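# Four arms lift a cloth off lanterns and lay it flat

## Task

Remove the cloth from around the lanterns, which poke up through holes in it, and leave it lying flat on the table. Each lantern has to finish upright in the spot it occupies now. Any held part of the cloth that drops more than about a palm's width when its hand lets go reduces the score. Cloth that snags on an opening hand, lifts and then settles back near where it was released is not penalised.

## Robot and tools

Robots: four identical i2rt Big YAM arms, arm1 to arm4. Each has six joints, a five-fingered right hand and a wrist camera. Room cameras are cam_high and cam_low; wrist cameras are arm1_cam_wrist to arm4_cam_wrist. Arm feet in the scene frame (metres): arm1 (+0.332, +0.749, +0.760), arm2 (-0.330, +0.735, +0.766), arm3 (-0.334, -0.738, +0.722), arm4 (+0.345, -0.741, +0.753). Each foot faces its own +x: arm1 and arm2 point toward -y, arm3 and arm4 toward +y. Table tops under the arms are at z=+0.720. Reach is about 1.07 m from the joint1 axis.

Frame: one shared scene frame, origin on the floor, +z up. Hand poses are [x, y, z, qw, qx, qy, qz], metres plus a unit quaternion. The hand point sits 0.045 m ahead of the palm; its +z runs along straight fingers, +y leaves the palm, +x crosses the palm away from the thumb. Straight fingers extend 0.06 to 0.07 m past the point and lie 0.06 m behind it along -y. A wrist bracket on the little-finger side can strike things.

Tool move: one action for all arms at once. Top-level keys are arm1, arm2, arm3, arm4 (each optional; an omitted arm gets nothing new but may keep pushing toward old targets) and cameras (a list of names or ["all"]; [] for none; omitted means none during an action, all for an empty call). Each arm's part may hold:
- joints: absolute targets by name. joint1_rad -2.879..2.879 (base yaw, positive counter-clockwise from above), joint2_rad 0..3.141 (shoulder), joint3_rad 0..3.019 (elbow), joint4_rad -1.692..1.57 (hand pitch, positive lifts fingers), joint5_rad -1.57..1.57 (sideways, positive to arm's right), joint6_rad -2.094..2.094 (roll, positive clockwise seen from behind). Finger keys hand_little, hand_ring, hand_middle, hand_index, hand_thumb_bend, hand_thumb_turn run -1 (closed; for turn, thumb in front of palm) to +1 (open/straight; for turn, beside palm). hand_force_limit -1..1 maps to about 0..10 N at the fingertip (0..15 N for thumb motors). hand_speed -0.96..1; near -1 is very slow, +0.48 and up is full speed. Scenes start at force limit 0 and speed -0.8.
- target: an absolute hand pose (7 numbers as above) in the scene frame; the hand follows a straight line from its current hand_target toward it. With target, joints may only contain the hand_ keys.
- speed: top path speed in m/s, 0.002..0.5, default 0.25, only allowed with target; rotation limited to twice that in rad/s.
- min_time_s: 0.1..8 s, a lower bound on each joint motion's duration, used with joints.
All hand paths in one action finish together, paced by the slowest; paths take 0.5 to 10 s and no action exceeds 15 s. Paths ignore obstacles and other arms. Hands lag, drift and can overshoot speed, and often land a centimetre or more off. Unknown keys make a call invalid; out-of-range values get it refused, and after a refusal the remaining move, wait and finished_scene calls of that reply are skipped.

Tool wait: seconds 0..10, plus optional cameras. Nothing new is commanded; waiting counts as motion time.
Tool zoom_image: camera name and region [x0, y0, x1, y1] in pixels of that camera's latest image, origin top-left, at most 504 by 504.
Tool show_instructions: no arguments, shows the reference pages.
Tool finished_scene: optional scene 1; ends the scene irreversibly, so the cloth must already be flat and lanterns upright.

Reading results: each arm reports joint_positions (on the target scales, plus the two hand settings), hand and hand_target poses, Joint velocities ("within noise" when still), joint torques, hand_stopped_by (six words for little, ring, middle, index, thumb_bend, thumb_turn: moving, target, force, stalled, fault) and per-motor loads in N (positive pushed open). A line "move: arm1 done; arm2 time_out" summarises motions. Arms under "as last shown" were not commanded. Status words: off_target (rested away, maybe still pushing), time_out (joints keep pushing toward nearby targets; on_its_own lists them; send the reported position to relieve it), not_followed / "pose unreachable" / "joint command not followed" (a safety check blocked the arm, often to avoid arm-to-arm collision), limit_stop_at_motor_heat. The pictures line gives image order; images can trail the state slightly.

Gripping: a finger motor starts only when its target changes by at least 0.002; it halts at the target or when load reaches hand_force_limit, then locks. To grip cloth gently, close with hand_speed -0.94 or lower and a modest force limit; faster closing can overshoot force several times over. To squeeze more, raise the limit and send a more-closed target; to release, send a more-open target. A lost grip only shows as load falling near zero. Thumb turned fully in front and fingers closed wrap objects 0.035 to 0.065 m thick.

Cautions: lower cloth close to the table before opening the hand so it does not drop more than a palm's width. Never let lanterns tip or be dragged; lift the cloth high enough to clear them. Avoid hard collisions between arms (including a hand clamping another's fingers), hard pushes on the table or heavy objects, and knocking anything out of the work area. Stretched-out or stuck arms heat motors; MOTOR HOT appears at 85 °C and at 100 °C the arm drops for 30 to 60 s. Thinking time lets the scene keep running with last commands held, so be concise.

Each tool is called after "Call:" in YAML: its name, and indented under it one key for each argument.

Reference images:

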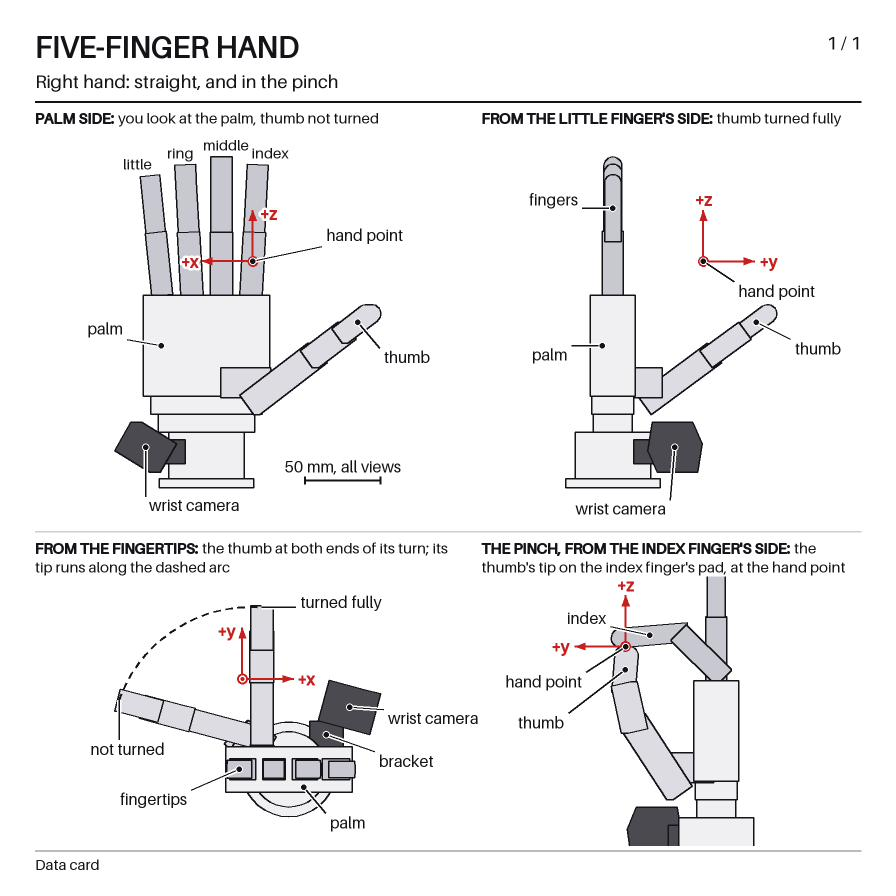

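## Session

Call:
move:

Scene clock: 0.00 s.
Joint torques (N m): no reading
Motor temperatures (°C): arm1=[28 34 33 31 28 32] | arm2=[34 34 31 30 29 29] | arm3=[31 31 33 32 32 29] | arm4=[35 30 34 29 27 30]
Heat: arm1: hottest joint2_rad 34 °C; arm2: hottest joint1_rad 34 °C; arm3: hottest joint3_rad 33 °C; arm4: hottest joint1_rad 35 °C.
Joint velocities: within noise
arm1.joint_positions: joint1_rad=-0.739 joint2_rad=+0.618 joint3_rad=+1.499 joint4_rad=-1.144 joint5_rad=+0.026 joint6_rad=-1.166 hand_little=+1.000 hand_ring=+1.000 hand_middle=+1.000 hand_index=+1.000 hand_thumb_turn=+1.000 hand_thumb_bend=+1.000 hand_force_limit=+0.000 hand_speed=-0.800
arm1.joint_status: not commanded
arm1.hand_stopped_by: target,target,target,target,target,target
arm1.little_load_n: 0.0
arm1.ring_load_n: 0.5
arm1.middle_load_n: 0.0
arm1.index_load_n: 0.0
arm1.thumb_bend_load_n: 0.0
arm1.thumb_turn_load_n: 0.0
arm1.hand: x=+0.1415 y=+0.5921 z=+1.3401 quat_wxyz=(+0.494, +0.179, -0.774, +0.353) (m; scene frame)
arm1.hand_target: x=+0.1433 y=+0.5942 z=+1.3538 quat_wxyz=(+0.504, +0.177, -0.765, +0.360) (m; scene frame)
arm1.hand_status: not commanded
arm2.joint_positions: joint1_rad=+0.243 joint2_rad=+0.586 joint3_rad=+1.355 joint4_rad=-1.197 joint5_rad=-0.191 joint6_rad=-1.082 hand_little=+1.000 hand_ring=+1.000 hand_middle=+1.000 hand_index=+1.000 hand_thumb_turn=+1.000 hand_thumb_bend=+1.000 hand_force_limit=+0.000 hand_speed=-0.800
arm2.joint_status: not commanded
arm2.hand_stopped_by: target,target,target,target,target,target
arm2.little_load_n: 0.0
arm2.ring_load_n: -0.5
arm2.middle_load_n: 0.0
arm2.index_load_n: 0.0
arm2.thumb_bend_load_n: 0.0
arm2.thumb_turn_load_n: 0.0
arm2.hand: x=-0.2858 y=+0.4964 z=+1.2649 quat_wxyz=(+0.159, +0.539, -0.642, +0.521) (m; scene frame)
arm2.hand_target: x=-0.2861 y=+0.4980 z=+1.2781 quat_wxyz=(+0.165, +0.536, -0.635, +0.532) (m; scene frame)
arm2.hand_status: not commanded
arm3.joint_positions: joint1_rad=+0.334 joint2_rad=+0.630 joint3_rad=+1.431 joint4_rad=-1.489 joint5_rad=+0.252 joint6_rad=-1.138 hand_little=+1.000 hand_ring=+1.000 hand_middle=+1.000 hand_index=+1.000 hand_thumb_turn=+1.000 hand_thumb_bend=+1.000 hand_force_limit=+0.000 hand_speed=-0.800
arm3.joint_status: not commanded
arm3.hand_stopped_by: target,target,target,target,target,target
arm3.little_load_n: 0.0
arm3.ring_load_n: 0.0
arm3.middle_load_n: 0.0
arm3.index_load_n: 0.0
arm3.thumb_bend_load_n: 0.0
arm3.thumb_turn_load_n: 0.0
arm3.hand: x=-0.3021 y=-0.5342 z=+1.2026 quat_wxyz=(-0.338, +0.712, +0.550, +0.275) (m; scene frame)
arm3.hand_target: x=-0.3020 y=-0.5344 z=+1.2139 quat_wxyz=(-0.350, +0.709, +0.545, +0.280) (m; scene frame)
arm3.hand_status: not commanded
arm4.joint_positions: joint1_rad=+0.463 joint2_rad=+0.640 joint3_rad=+1.438 joint4_rad=-1.247 joint5_rad=-0.193 joint6_rad=-1.069 hand_little=+1.000 hand_ring=+1.000 hand_middle=+1.000 hand_index=+1.000 hand_thumb_turn=+1.000 hand_thumb_bend=+1.000 hand_force_limit=+0.000 hand_speed=-0.800
arm4.joint_status: not commanded
arm4.hand_stopped_by: target,target,target,target,target,target
arm4.little_load_n: 0.0
arm4.ring_load_n: 0.0
arm4.middle_load_n: 0.0
arm4.index_load_n: 0.0
arm4.thumb_bend_load_n: 0.0
arm4.thumb_turn_load_n: 0.0
arm4.hand: x=+0.2308 y=-0.5289 z=+1.2715 quat_wxyz=(-0.533, +0.564, +0.626, +0.081) (m; scene frame)
arm4.hand_target: x=+0.2314 y=-0.5302 z=+1.2844 quat_wxyz=(-0.544, +0.558, +0.621, +0.086) (m; scene frame)
arm4.hand_status: not commanded
pictures: arm1_cam_wrist, arm2_cam_wrist, arm3_cam_wrist, arm4_cam_wrist, cam_high, cam_low
Images, in order (width x height): arm1_cam_wrist 672x504, arm2_cam_wrist 672x504, arm3_cam_wrist 672x504, arm4_cam_wrist 672x504, cam_high 896x504, cam_low 896x504.

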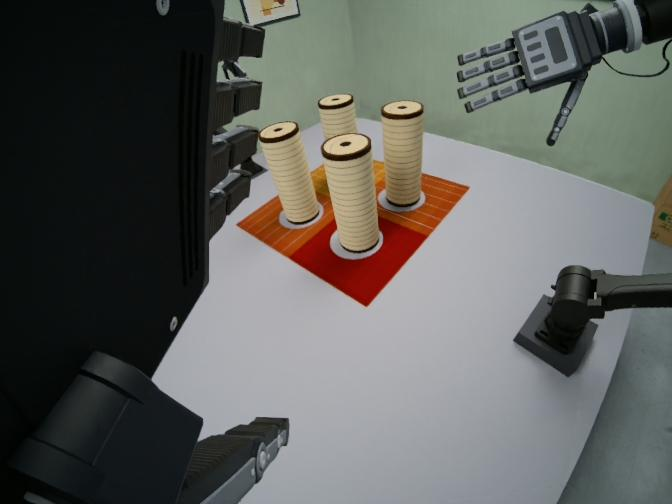

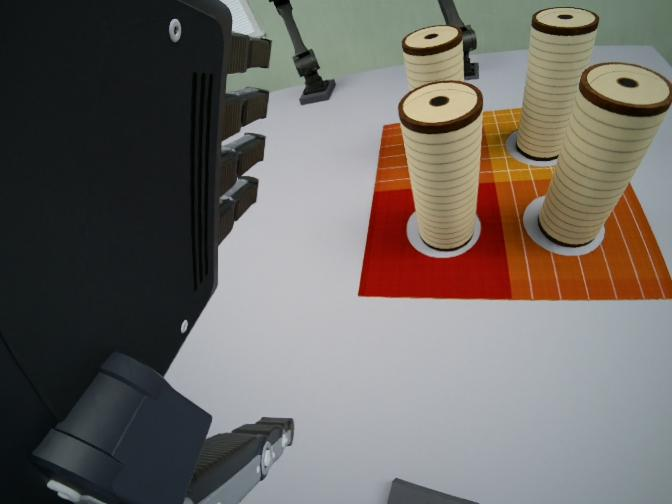

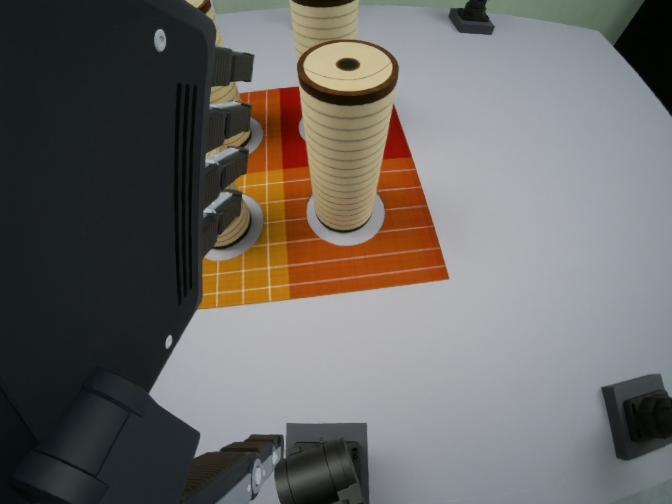

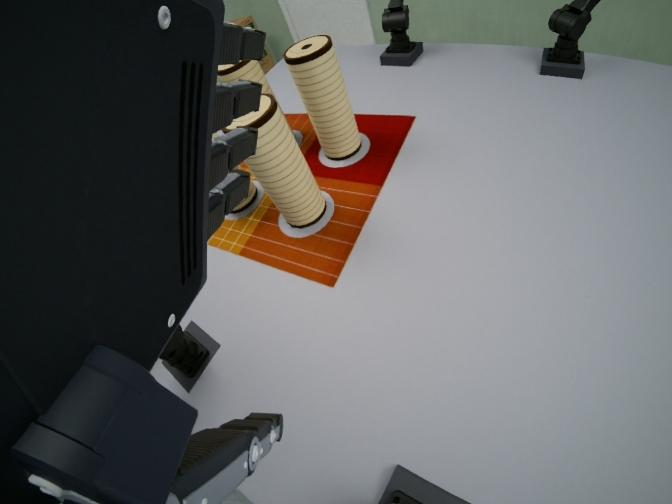

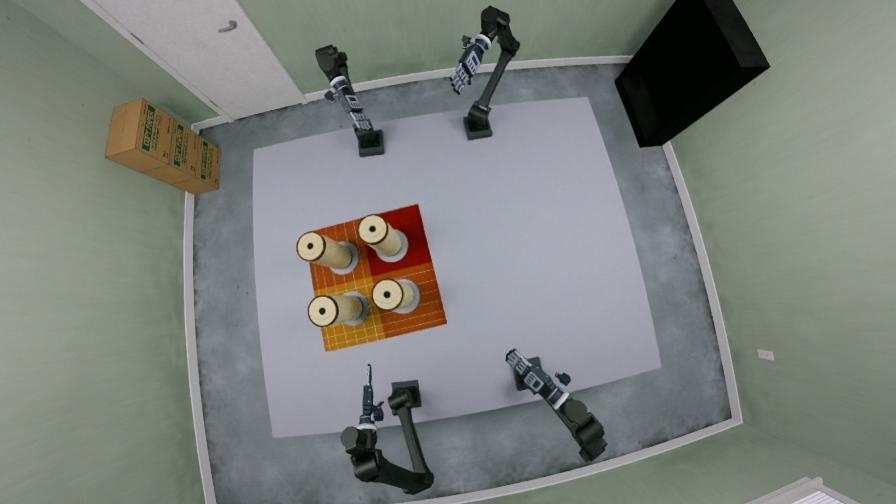

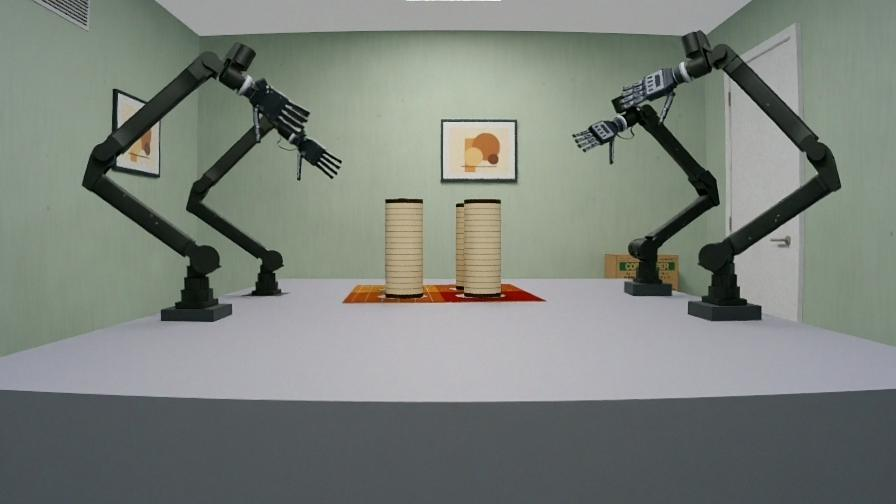

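Call:
zoom_image:
  camera: "cam_high"
  region: [240, 100, 580, 300]

Call:
zoom_image:
  camera: "cam_high"
  region: [240, 190, 580, 450]

Call:
zoom_image:
  camera: "cam_low"
  region: [320, 180, 580, 320]

Scaled by 1.482 from the camera's 896x504 image, which has a finer 1280x720 frame.

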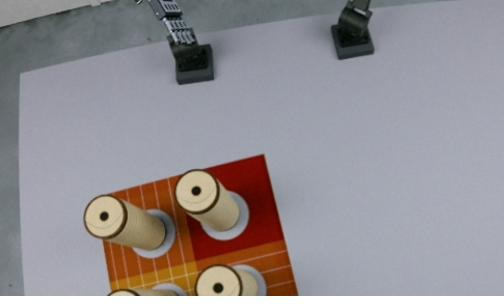

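Scaled by 1.482 from the camera's 896x504 image, which has a finer 1280x720 frame.

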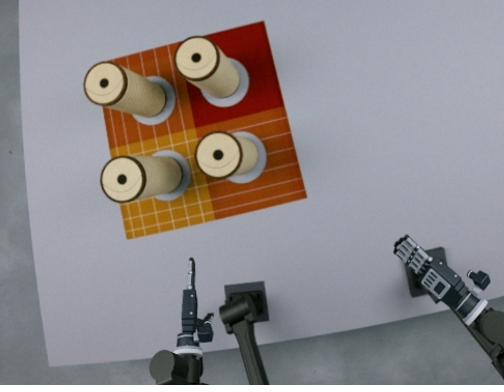

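Scaled by 1.938 from the camera's 896x504 image, which has a finer 1280x720 frame.

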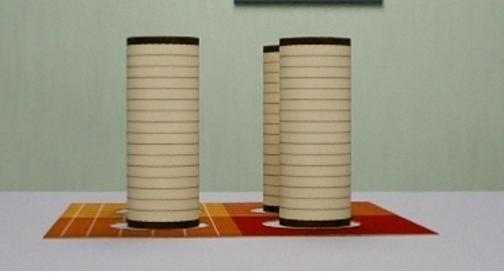

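Call:
move:
  arm1: {"target": [-0.15, 0.305, 0.90, 0.0184, -0.0395, 0.9055, -0.4222], "joints": {"hand_speed": 0.0, "hand_thumb_turn": -1}}
  arm2: {"target": [-0.74, 0.255, 0.90, 0.0184, -0.0395, 0.9055, -0.4222], "joints": {"hand_speed": 0.0, "hand_thumb_turn": -1}}
  arm3: {"target": [-0.703, -0.43, 0.90, 0.4224, -0.9058, -0.0317, 0.0148], "joints": {"hand_speed": 0.0, "hand_thumb_turn": -1}}
  arm4: {"target": [-0.10, -0.386, 0.90, 0.4224, -0.9058, -0.0317, 0.0148], "joints": {"hand_speed": 0.0, "hand_thumb_turn": -1}}
  cameras: ["all"]

Scene clock: 93.77 s.
Joint torques (N m): arm1=[0.15 -19.25 15.3 0.85 -0.68 0.11] | arm2=[1.32 -16.26 15.04 1.21 -0.5 -0.05] | arm3=[-1.73 -8.94 9.72 1.73 0.5 0.11] | arm4=[1.44 -11.46 11.07 1.74 0.53 0.12]
Motor temperatures (°C): arm1=[28 34 41 32 28 30] | arm2=[33 33 37 29 28 29] | arm3=[31 31 38 32 31 29] | arm4=[34 30 39 29 27 29]
Heat: arm1: hottest joint3_rad 41 °C; arm2: hottest joint3_rad 37 °C; arm3: hottest joint3_rad 38 °C; arm4: hottest joint3_rad 39 °C.
move: arm1 off_target; arm2 off_target; arm3 done; arm4 off_target
Joint velocities: within noise
arm1.joint_positions: joint1_rad=-1.030 joint2_rad=+1.917 joint3_rad=+1.611 joint4_rad=-0.815 joint5_rad=-0.748 joint6_rad=-0.888 hand_little=+1.000 hand_ring=+1.000 hand_middle=+1.000 hand_index=+1.000 hand_thumb_turn=-1.000 hand_thumb_bend=+1.000 hand_force_limit=+0.000 hand_speed=+0.000
arm1.joint_status: all done
arm1.hand_stopped_by: target,target,target,target,target,target
arm1.little_load_n: 0.0
arm1.ring_load_n: 0.0
arm1.middle_load_n: 0.0
arm1.index_load_n: 0.0
arm1.thumb_bend_load_n: 0.0
arm1.thumb_turn_load_n: 0.0
arm1.hand: x=-0.1274 y=+0.3104 z=+0.8679 quat_wxyz=(-0.043, +0.037, -0.912, +0.407) (m; scene frame)
arm1.hand_target: x=-0.1484 y=+0.3061 z=+0.9004 quat_wxyz=(-0.018, +0.040, -0.905, +0.422) (m; scene frame)
arm1.hand_status: off_target (0.040 m and 3.4 deg from the pose sent, 0.601 m and 64.0 deg at the start)
arm2.joint_positions: joint1_rad=-0.821 joint2_rad=+1.814 joint3_rad=+1.437 joint4_rad=-0.668 joint5_rad=-0.680 joint6_rad=-0.757 hand_little=+1.000 hand_ring=+1.000 hand_middle=+1.000 hand_index=+1.000 hand_thumb_turn=-1.000 hand_thumb_bend=+1.000 hand_force_limit=+0.000 hand_speed=+0.000
arm2.joint_status: all done
arm2.hand_stopped_by: target,target,target,target,target,target
arm2.little_load_n: 0.0
arm2.ring_load_n: 0.0
arm2.middle_load_n: -0.5
arm2.index_load_n: 0.0
arm2.thumb_bend_load_n: 0.0
arm2.thumb_turn_load_n: 0.0
arm2.hand: x=-0.7181 y=+0.2691 z=+0.8695 quat_wxyz=(-0.044, +0.034, -0.914, +0.403) (m; scene frame)
arm2.hand_target: x=-0.7385 y=+0.2565 z=+0.9005 quat_wxyz=(-0.018, +0.040, -0.905, +0.422) (m; scene frame)
arm2.hand_status: off_target (0.040 m and 3.8 deg from the pose sent, 0.631 m and 69.9 deg at the start)
arm3.joint_positions: joint1_rad=+1.062 joint2_rad=+1.273 joint3_rad=+0.997 joint4_rad=-0.716 joint5_rad=+0.680 joint6_rad=+0.733 hand_little=+1.000 hand_ring=+1.000 hand_middle=+1.000 hand_index=+1.000 hand_thumb_turn=-1.000 hand_thumb_bend=+1.000 hand_force_limit=+0.000 hand_speed=+0.000
arm3.joint_status: all done
arm3.hand_stopped_by: target,target,target,target,target,target
arm3.little_load_n: 0.0
arm3.ring_load_n: 0.0
arm3.middle_load_n: 0.0
arm3.index_load_n: 0.0
arm3.thumb_bend_load_n: 0.0
arm3.thumb_turn_load_n: 0.0
arm3.hand: x=-0.6956 y=-0.4312 z=+0.8933 quat_wxyz=(-0.415, +0.909, +0.037, -0.003) (m; scene frame)
arm3.hand_target: x=-0.7029 y=-0.4302 z=+0.9000 quat_wxyz=(-0.422, +0.906, +0.032, -0.015) (m; scene frame)
arm3.hand_status: done (0.010 m and 1.8 deg from the pose sent, 0.513 m and 73.5 deg at the start)
arm4.joint_positions: joint1_rad=+0.991 joint2_rad=+1.534 joint3_rad=+1.121 joint4_rad=-0.622 joint5_rad=+0.658 joint6_rad=+0.727 hand_little=+1.000 hand_ring=+1.000 hand_middle=+1.000 hand_index=+1.000 hand_thumb_turn=-1.000 hand_thumb_bend=+1.000 hand_force_limit=+0.000 hand_speed=+0.000
arm4.joint_status: all done
arm4.hand_stopped_by: target,target,target,target,target,target
arm4.little_load_n: 0.0
arm4.ring_load_n: 0.0
arm4.middle_load_n: 0.0
arm4.index_load_n: 0.0
arm4.thumb_bend_load_n: 0.0
arm4.thumb_turn_load_n: 0.0
arm4.hand: x=-0.0747 y=-0.3944 z=+0.8732 quat_wxyz=(-0.405, +0.913, +0.042, +0.012) (m; scene frame)
arm4.hand_target: x=-0.0985 y=-0.3873 z=+0.9006 quat_wxyz=(-0.422, +0.906, +0.032, -0.015) (m; scene frame)
arm4.hand_status: off_target (0.038 m and 4.0 deg from the pose sent, 0.518 m and 82.0 deg at the start)
pictures: arm1_cam_wrist, arm2_cam_wrist, arm3_cam_wrist, arm4_cam_wrist, cam_high, cam_low
Images, in order (width x height): arm1_cam_wrist 672x504, arm2_cam_wrist 672x504, arm3_cam_wrist 672x504, arm4_cam_wrist 672x504, cam_high 896x504, cam_low 896x504.

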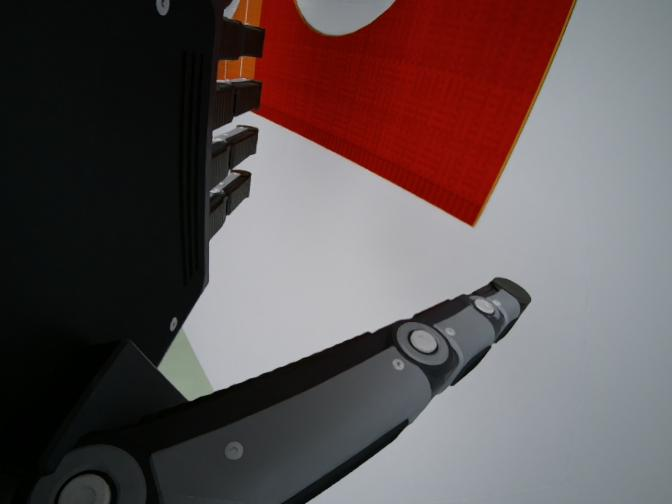

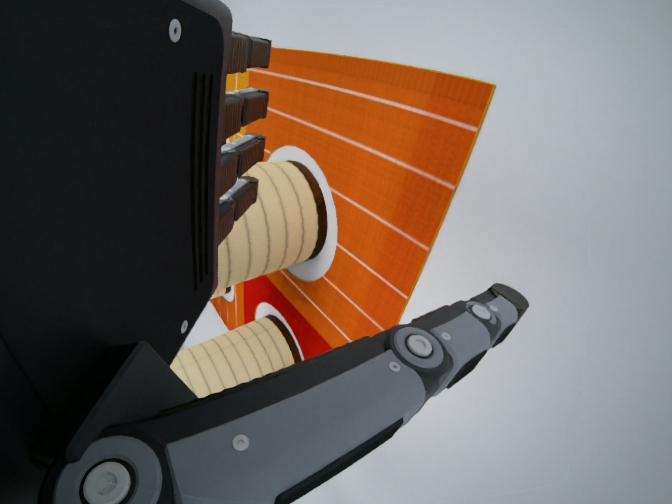

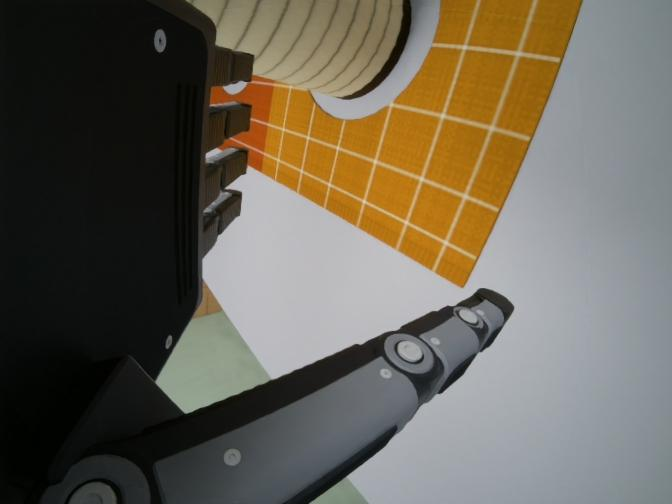

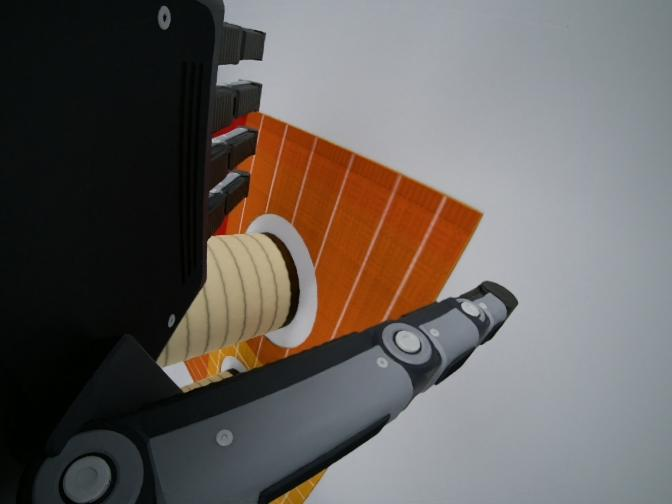

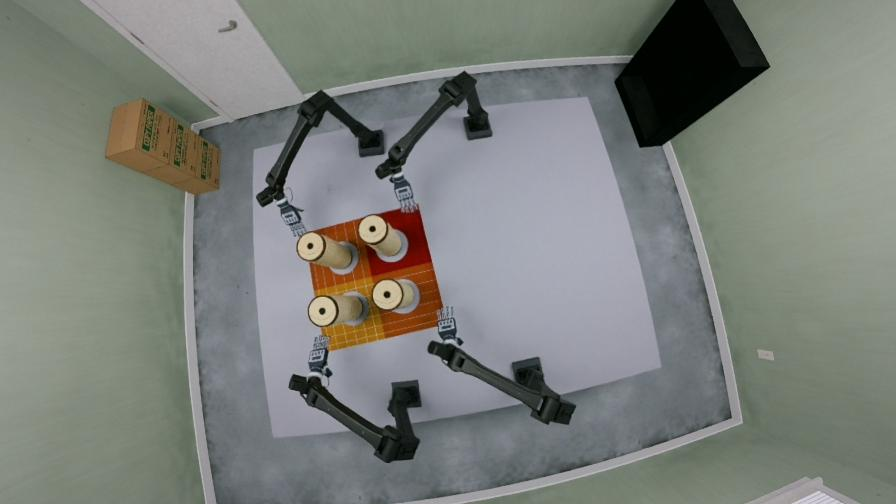

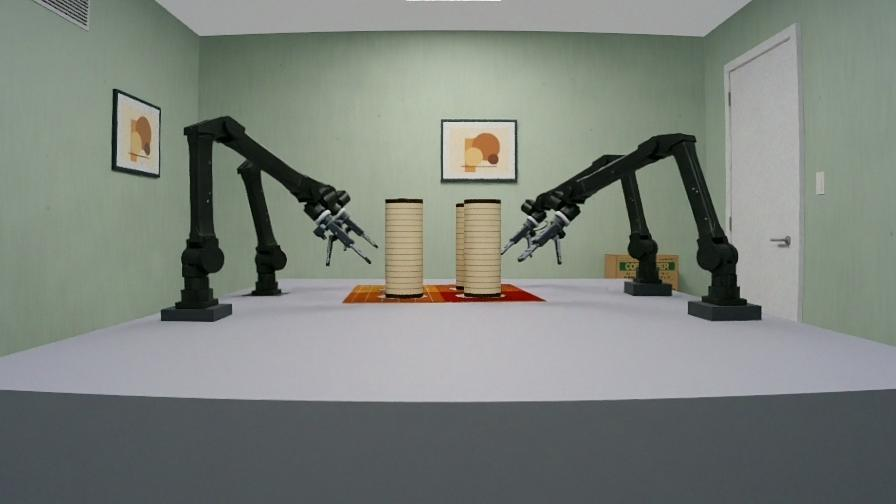

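Call:
move:
  arm1: {"target": [-0.171, 0.301, 0.807, 0.0184, -0.0395, 0.9055, -0.4222], "speed": 0.12}
  arm2: {"target": [-0.761, 0.243, 0.806, 0.0184, -0.0395, 0.9055, -0.4222], "speed": 0.12}
  arm3: {"target": [-0.71, -0.429, 0.782, 0.4224, -0.9058, -0.0317, 0.0148], "speed": 0.12}
  arm4: {"target": [-0.124, -0.379, 0.802, 0.4224, -0.9058, -0.0317, 0.0148], "speed": 0.12}
  cameras: ["all"]

Scene clock: 109.27 s.
Joint torques (N m): arm1=[0.73 -18.49 11.3 1.96 -0.69 0.01] | arm2=[0.5 -16.67 12 1.85 -0.6 -0.13] | arm3=[-1.49 -9.64 8.54 1.77 0.51 0.12] | arm4=[1.32 -12.92 6.63 2.17 0.52 0.13]
Motor temperatures (°C): arm1=[28 35 45 31 29 30] | arm2=[33 33 40 29 28 29] | arm3=[31 31 38 31 30 29] | arm4=[34 31 40 28 28 29]
Heat: arm1: hottest joint3_rad 45 °C; arm2: hottest joint3_rad 40 °C; arm3: hottest joint3_rad 38 °C; arm4: hottest joint3_rad 40 °C.
move: arm1 off_target; arm2 off_target; arm3 done; arm4 done
Joint velocities: within noise
arm1.joint_positions: joint1_rad=-1.042 joint2_rad=+2.034 joint3_rad=+1.611 joint4_rad=-0.675 joint5_rad=-0.753 joint6_rad=-0.888 hand_little=+1.000 hand_ring=+1.000 hand_middle=+1.000 hand_index=+1.000 hand_thumb_turn=-1.000 hand_thumb_bend=+1.000 hand_force_limit=+0.000 hand_speed=+0.000
arm1.joint_status: not commanded
arm1.hand_stopped_by: target,target,target,target,target,target
arm1.little_load_n: 0.0
arm1.ring_load_n: 0.0
arm1.middle_load_n: 0.0
arm1.index_load_n: 0.0
arm1.thumb_bend_load_n: 0.0
arm1.thumb_turn_load_n: 0.0
arm1.hand: x=-0.1546 y=+0.3008 z=+0.8030 quat_wxyz=(-0.033, +0.037, -0.909, +0.414) (m; scene frame)
arm1.hand_target: x=-0.1707 y=+0.3015 z=+0.8071 quat_wxyz=(-0.018, +0.039, -0.906, +0.422) (m; scene frame)
arm1.hand_status: off_target (0.017 m and 2.0 deg from the pose sent, 0.075 m and 3.5 deg at the start)
arm2.joint_positions: joint1_rad=-0.824 joint2_rad=+1.961 joint3_rad=+1.437 joint4_rad=-0.502 joint5_rad=-0.681 joint6_rad=-0.757 hand_little=+1.000 hand_ring=+1.000 hand_middle=+1.000 hand_index=+1.000 hand_thumb_turn=-1.000 hand_thumb_bend=+1.000 hand_force_limit=+0.000 hand_speed=+0.000
arm2.joint_status: not commanded
arm2.hand_stopped_by: target,target,target,target,target,target
arm2.little_load_n: 0.0
arm2.ring_load_n: -0.5
arm2.middle_load_n: 0.0
arm2.index_load_n: 0.0
arm2.thumb_bend_load_n: 0.0
arm2.thumb_turn_load_n: 0.0
arm2.hand: x=-0.7419 y=+0.2510 z=+0.7932 quat_wxyz=(-0.037, +0.036, -0.911, +0.408) (m; scene frame)
arm2.hand_target: x=-0.7605 y=+0.2437 z=+0.8065 quat_wxyz=(-0.018, +0.040, -0.906, +0.422) (m; scene frame)
arm2.hand_status: off_target (0.024 m and 2.8 deg from the pose sent, 0.081 m and 3.8 deg at the start)
arm3.joint_positions: joint1_rad=+1.066 joint2_rad=+1.436 joint3_rad=+0.814 joint4_rad=-0.370 joint5_rad=+0.683 joint6_rad=+0.740 hand_little=+1.000 hand_ring=+1.000 hand_middle=+1.000 hand_index=+1.000 hand_thumb_turn=-1.000 hand_thumb_bend=+1.000 hand_force_limit=+0.000 hand_speed=+0.000
arm3.joint_status: not commanded
arm3.hand_stopped_by: target,target,target,target,target,target
arm3.little_load_n: 0.0
arm3.ring_load_n: 0.0
arm3.middle_load_n: 0.0
arm3.index_load_n: 0.0
arm3.thumb_bend_load_n: 0.0
arm3.thumb_turn_load_n: 0.0
arm3.hand: x=-0.7013 y=-0.4298 z=+0.7777 quat_wxyz=(-0.416, +0.909, +0.035, -0.004) (m; scene frame)
arm3.hand_target: x=-0.7099 y=-0.4290 z=+0.7822 quat_wxyz=(-0.422, +0.906, +0.032, -0.015) (m; scene frame)
arm3.hand_status: done (0.010 m and 1.5 deg from the pose sent, 0.112 m and 1.8 deg at the start)
arm4.joint_positions: joint1_rad=+1.007 joint2_rad=+1.713 joint3_rad=+1.116 joint4_rad=-0.402 joint5_rad=+0.667 joint6_rad=+0.744 hand_little=+1.000 hand_ring=+1.000 hand_middle=+1.000 hand_index=+1.000 hand_thumb_turn=-1.000 hand_thumb_bend=+1.000 hand_force_limit=+0.000 hand_speed=+0.000
arm4.joint_status: not commanded
arm4.hand_stopped_by: target,target,target,target,target,target
arm4.little_load_n: 0.0
arm4.ring_load_n: -0.5
arm4.middle_load_n: 0.0
arm4.index_load_n: 0.0
arm4.thumb_bend_load_n: 0.0
arm4.thumb_turn_load_n: 0.0
arm4.hand: x=-0.1153 y=-0.3769 z=+0.8009 quat_wxyz=(-0.417, +0.908, +0.034, -0.005) (m; scene frame)
arm4.hand_target: x=-0.1238 y=-0.3790 z=+0.8021 quat_wxyz=(-0.422, +0.906, +0.032, -0.015) (m; scene frame)
arm4.hand_status: done (0.009 m and 1.4 deg from the pose sent, 0.088 m and 4.0 deg at the start)
pictures: arm1_cam_wrist, arm2_cam_wrist, arm3_cam_wrist, arm4_cam_wrist, cam_high, cam_low
Images, in order (width x height): arm1_cam_wrist 672x504, arm2_cam_wrist 672x504, arm3_cam_wrist 672x504, arm4_cam_wrist 672x504, cam_high 896x504, cam_low 896x504.

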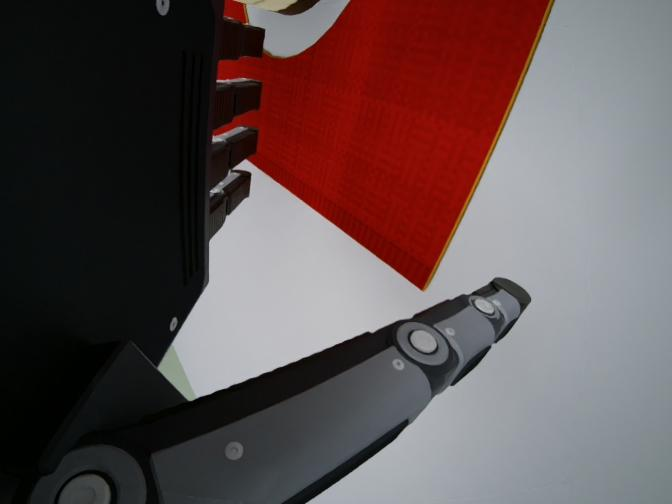

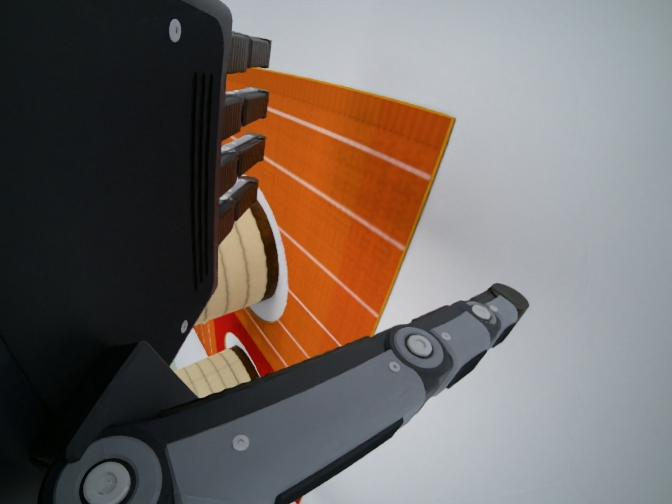

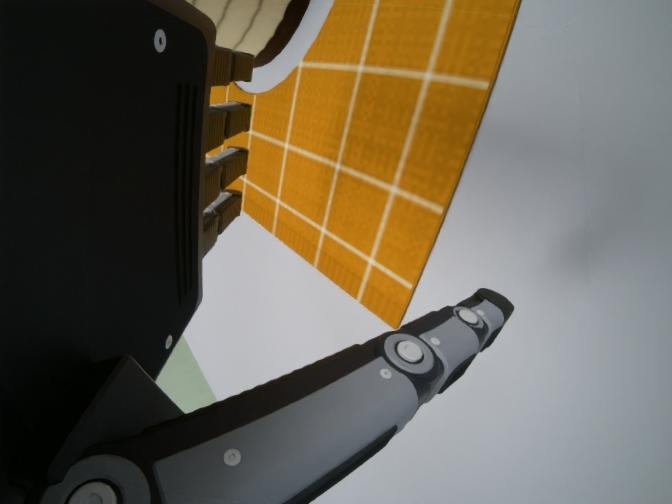

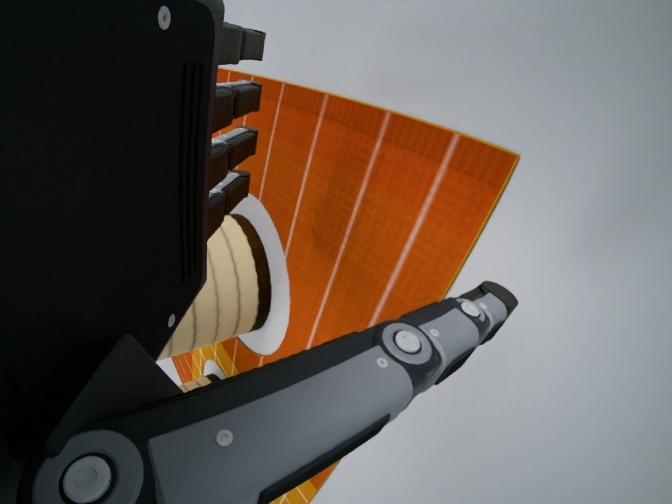

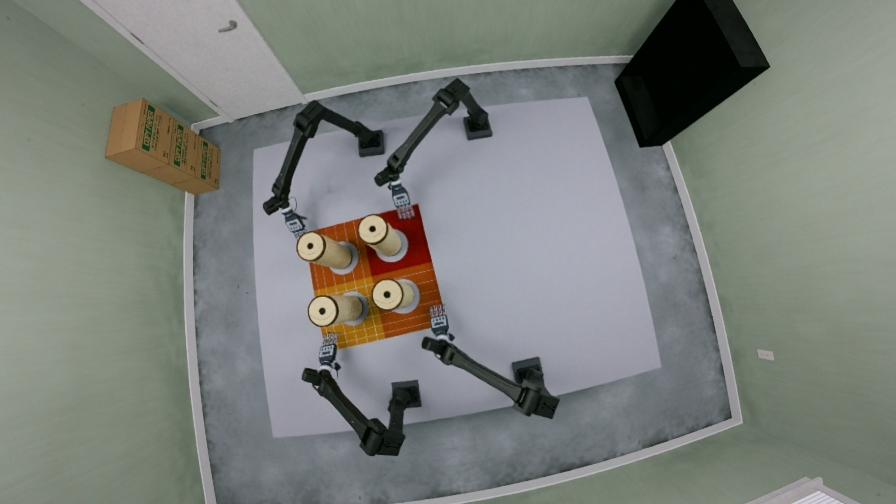

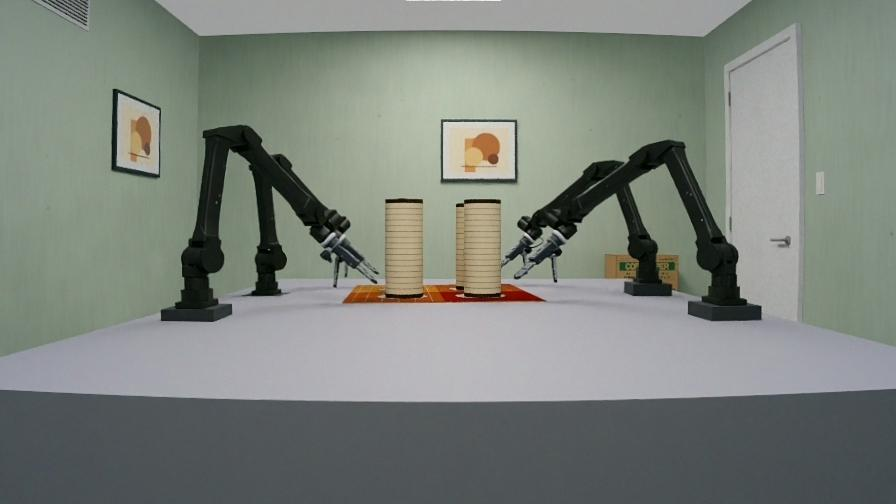

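Call:
move:
  arm1: {"target": [-0.171, 0.305, 0.758, 0.0184, -0.0395, 0.9055, -0.4222], "speed": 0.1}
  arm2: {"target": [-0.764, 0.248, 0.765, 0.0184, -0.0395, 0.9055, -0.4222], "speed": 0.1}
  arm3: {"target": [-0.712, -0.429, 0.759, 0.4224, -0.9058, -0.0317, 0.0148], "speed": 0.1}
  arm4: {"target": [-0.110, -0.388, 0.756, 0.4224, -0.9058, -0.0317, 0.0148], "speed": 0.1}
  cameras: ["all"]

Scene clock: 147.97 s.
Joint torques (N m): arm1=[0.56 -20.19 9.47 1.89 -0.72 -0.09] | arm2=[1.08 -16.91 8.92 1.88 -0.6 -0.2] | arm3=[-1.61 -9.64 8.02 1.7 0.51 0.11] | arm4=[1.38 -12.63 6.08 2.17 0.52 0.14]
Motor temperatures (°C): arm1=[28 37 44 31 29 29] | arm2=[33 36 40 29 28 28] | arm3=[30 31 37 31 30 29] | arm4=[34 31 39 28 28 29]
Heat: arm1: hottest joint3_rad 44 °C; arm2: hottest joint3_rad 40 °C; arm3: hottest joint3_rad 37 °C; arm4: hottest joint3_rad 39 °C.
move: arm1 off_target; arm2 done; arm3 done; arm4 done
Joint velocities: within noise
arm1.joint_positions: joint1_rad=-1.046 joint2_rad=+2.094 joint3_rad=+1.578 joint4_rad=-0.574 joint5_rad=-0.756 joint6_rad=-0.893 hand_little=+1.000 hand_ring=+1.000 hand_middle=+1.000 hand_index=+1.000 hand_thumb_turn=-1.000 hand_thumb_bend=+1.000 hand_force_limit=+0.000 hand_speed=+0.000
arm1.joint_status: not commanded
arm1.hand_stopped_by: target,target,target,target,target,target
arm1.little_load_n: 0.0
arm1.ring_load_n: 0.0
arm1.middle_load_n: 0.0
arm1.index_load_n: -0.5
arm1.thumb_bend_load_n: 0.0
arm1.thumb_turn_load_n: 0.0
arm1.hand: x=-0.1600 y=+0.3010 z=+0.7577 quat_wxyz=(-0.029, +0.039, -0.908, +0.417) (m; scene frame)
arm1.hand_target: x=-0.1708 y=+0.3052 z=+0.7579 quat_wxyz=(-0.019, +0.039, -0.906, +0.422) (m; scene frame)
arm1.hand_status: off_target (0.012 m and 1.4 deg from the pose sent, 0.048 m and 2.0 deg at the start)
arm2.joint_positions: joint1_rad=-0.834 joint2_rad=+2.015 joint3_rad=+1.437 joint4_rad=-0.421 joint5_rad=-0.687 joint6_rad=-0.759 hand_little=+1.000 hand_ring=+1.000 hand_middle=+1.000 hand_index=+1.000 hand_thumb_turn=-1.000 hand_thumb_bend=+1.000 hand_force_limit=+0.000 hand_speed=+0.000
arm2.joint_status: not commanded
arm2.hand_stopped_by: target,target,target,target,target,target
arm2.little_load_n: 0.0
arm2.ring_load_n: 0.0
arm2.middle_load_n: 0.0
arm2.index_load_n: 0.0
arm2.thumb_bend_load_n: 0.0
arm2.thumb_turn_load_n: 0.0
arm2.hand: x=-0.7563 y=+0.2469 z=+0.7660 quat_wxyz=(-0.026, +0.038, -0.908, +0.418) (m; scene frame)
arm2.hand_target: x=-0.7638 y=+0.2480 z=+0.7650 quat_wxyz=(-0.018, +0.040, -0.906, +0.422) (m; scene frame)
arm2.hand_status: done (0.008 m and 1.1 deg from the pose sent, 0.036 m and 2.8 deg at the start)
arm3.joint_positions: joint1_rad=+1.068 joint2_rad=+1.479 joint3_rad=+0.793 joint4_rad=-0.299 joint5_rad=+0.684 joint6_rad=+0.742 hand_little=+1.000 hand_ring=+1.000 hand_middle=+1.000 hand_index=+1.000 hand_thumb_turn=-1.000 hand_thumb_bend=+1.000 hand_force_limit=+0.000 hand_speed=+0.000
arm3.joint_status: not commanded
arm3.hand_stopped_by: target,target,target,target,target,target
arm3.little_load_n: 0.0
arm3.ring_load_n: 0.0
arm3.middle_load_n: 0.0
arm3.index_load_n: 0.0
arm3.thumb_bend_load_n: 0.0
arm3.thumb_turn_load_n: 0.0
arm3.hand: x=-0.7047 y=-0.4289 z=+0.7580 quat_wxyz=(-0.418, +0.908, +0.034, -0.007) (m; scene frame)
arm3.hand_target: x=-0.7120 y=-0.4291 z=+0.7591 quat_wxyz=(-0.422, +0.906, +0.032, -0.015) (m; scene frame)
arm3.hand_status: done (0.007 m and 1.1 deg from the pose sent, 0.021 m and 1.5 deg at the start)
arm4.joint_positions: joint1_rad=+1.009 joint2_rad=+1.755 joint3_rad=+1.022 joint4_rad=-0.268 joint5_rad=+0.668 joint6_rad=+0.746 hand_little=+1.000 hand_ring=+1.000 hand_middle=+1.000 hand_index=+1.000 hand_thumb_turn=-1.000 hand_thumb_bend=+1.000 hand_force_limit=+0.000 hand_speed=+0.000
arm4.joint_status: not commanded
arm4.hand_stopped_by: target,target,target,target,target,target
arm4.little_load_n: 0.0
arm4.ring_load_n: 0.0
arm4.middle_load_n: 0.0
arm4.index_load_n: 0.0
arm4.thumb_bend_load_n: 0.0
arm4.thumb_turn_load_n: 0.0
arm4.hand: x=-0.1012 y=-0.3859 z=+0.7549 quat_wxyz=(-0.417, +0.908, +0.034, -0.005) (m; scene frame)
arm4.hand_target: x=-0.1100 y=-0.3882 z=+0.7561 quat_wxyz=(-0.422, +0.906, +0.032, -0.015) (m; scene frame)
arm4.hand_status: done (0.009 m and 1.4 deg from the pose sent, 0.047 m and 1.4 deg at the start)
pictures: arm1_cam_wrist, arm2_cam_wrist, arm3_cam_wrist, arm4_cam_wrist, cam_high, cam_low
Images, in order (width x height): arm1_cam_wrist 672x504, arm2_cam_wrist 672x504, arm3_cam_wrist 672x504, arm4_cam_wrist 672x504, cam_high 896x504, cam_low 896x504.

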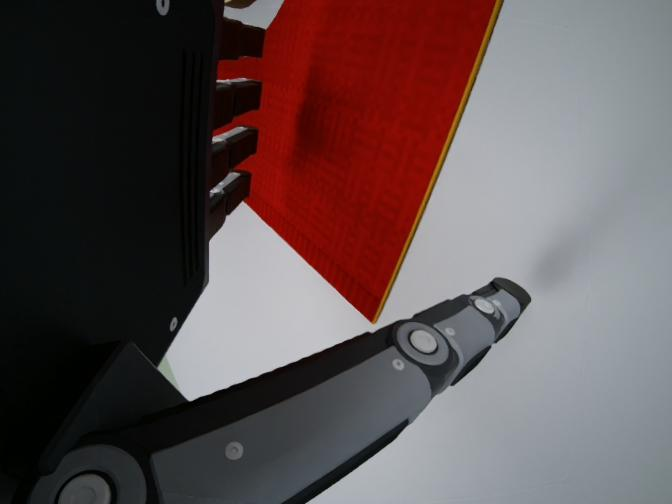

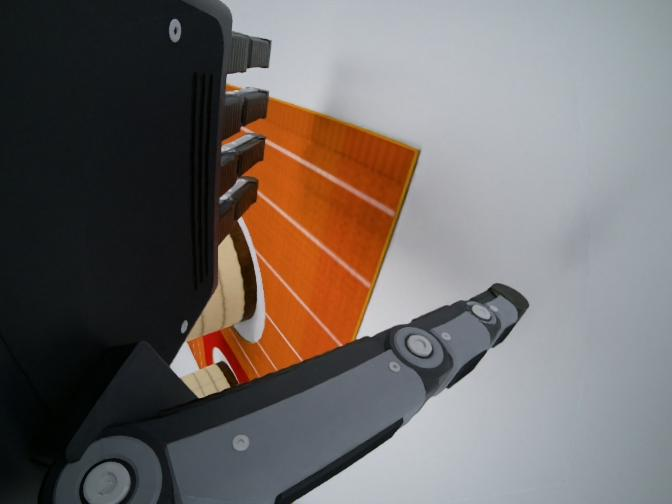

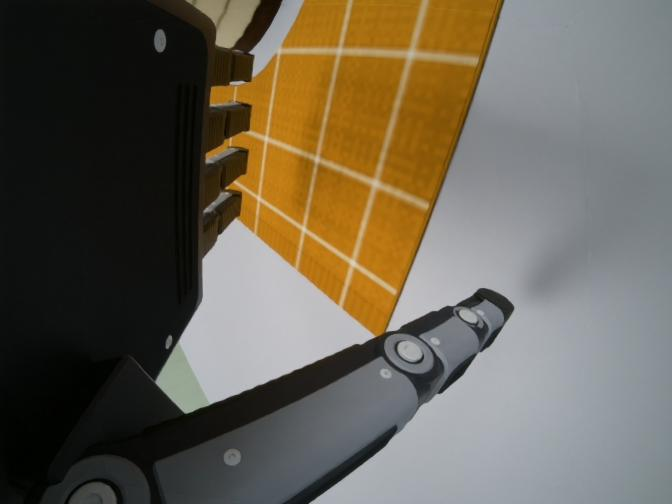

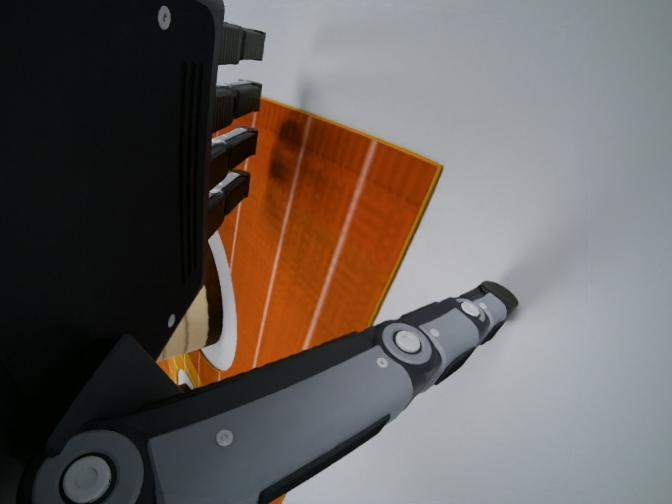

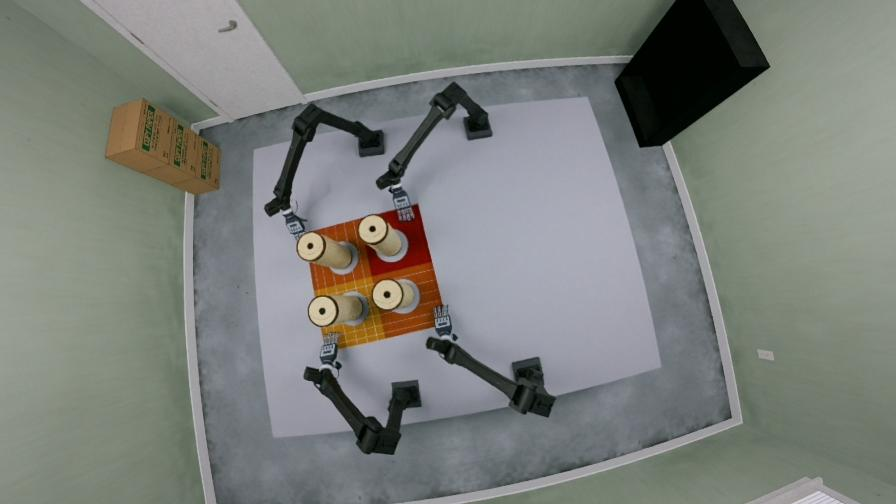

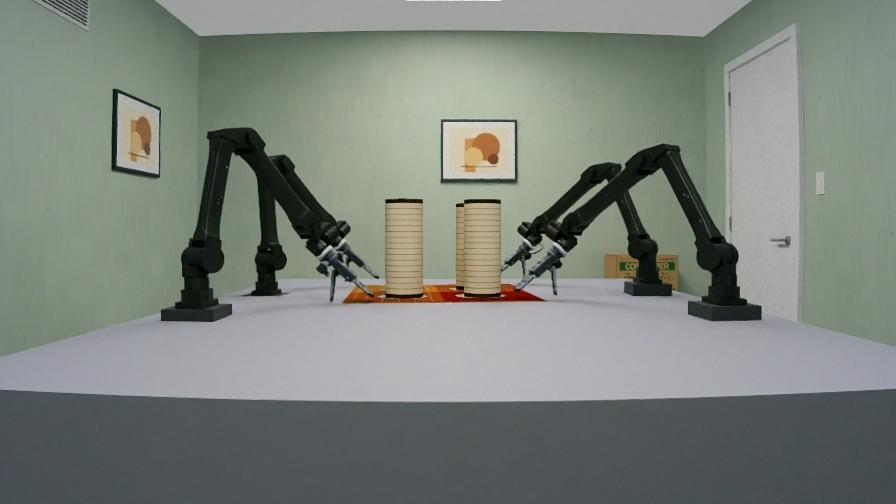

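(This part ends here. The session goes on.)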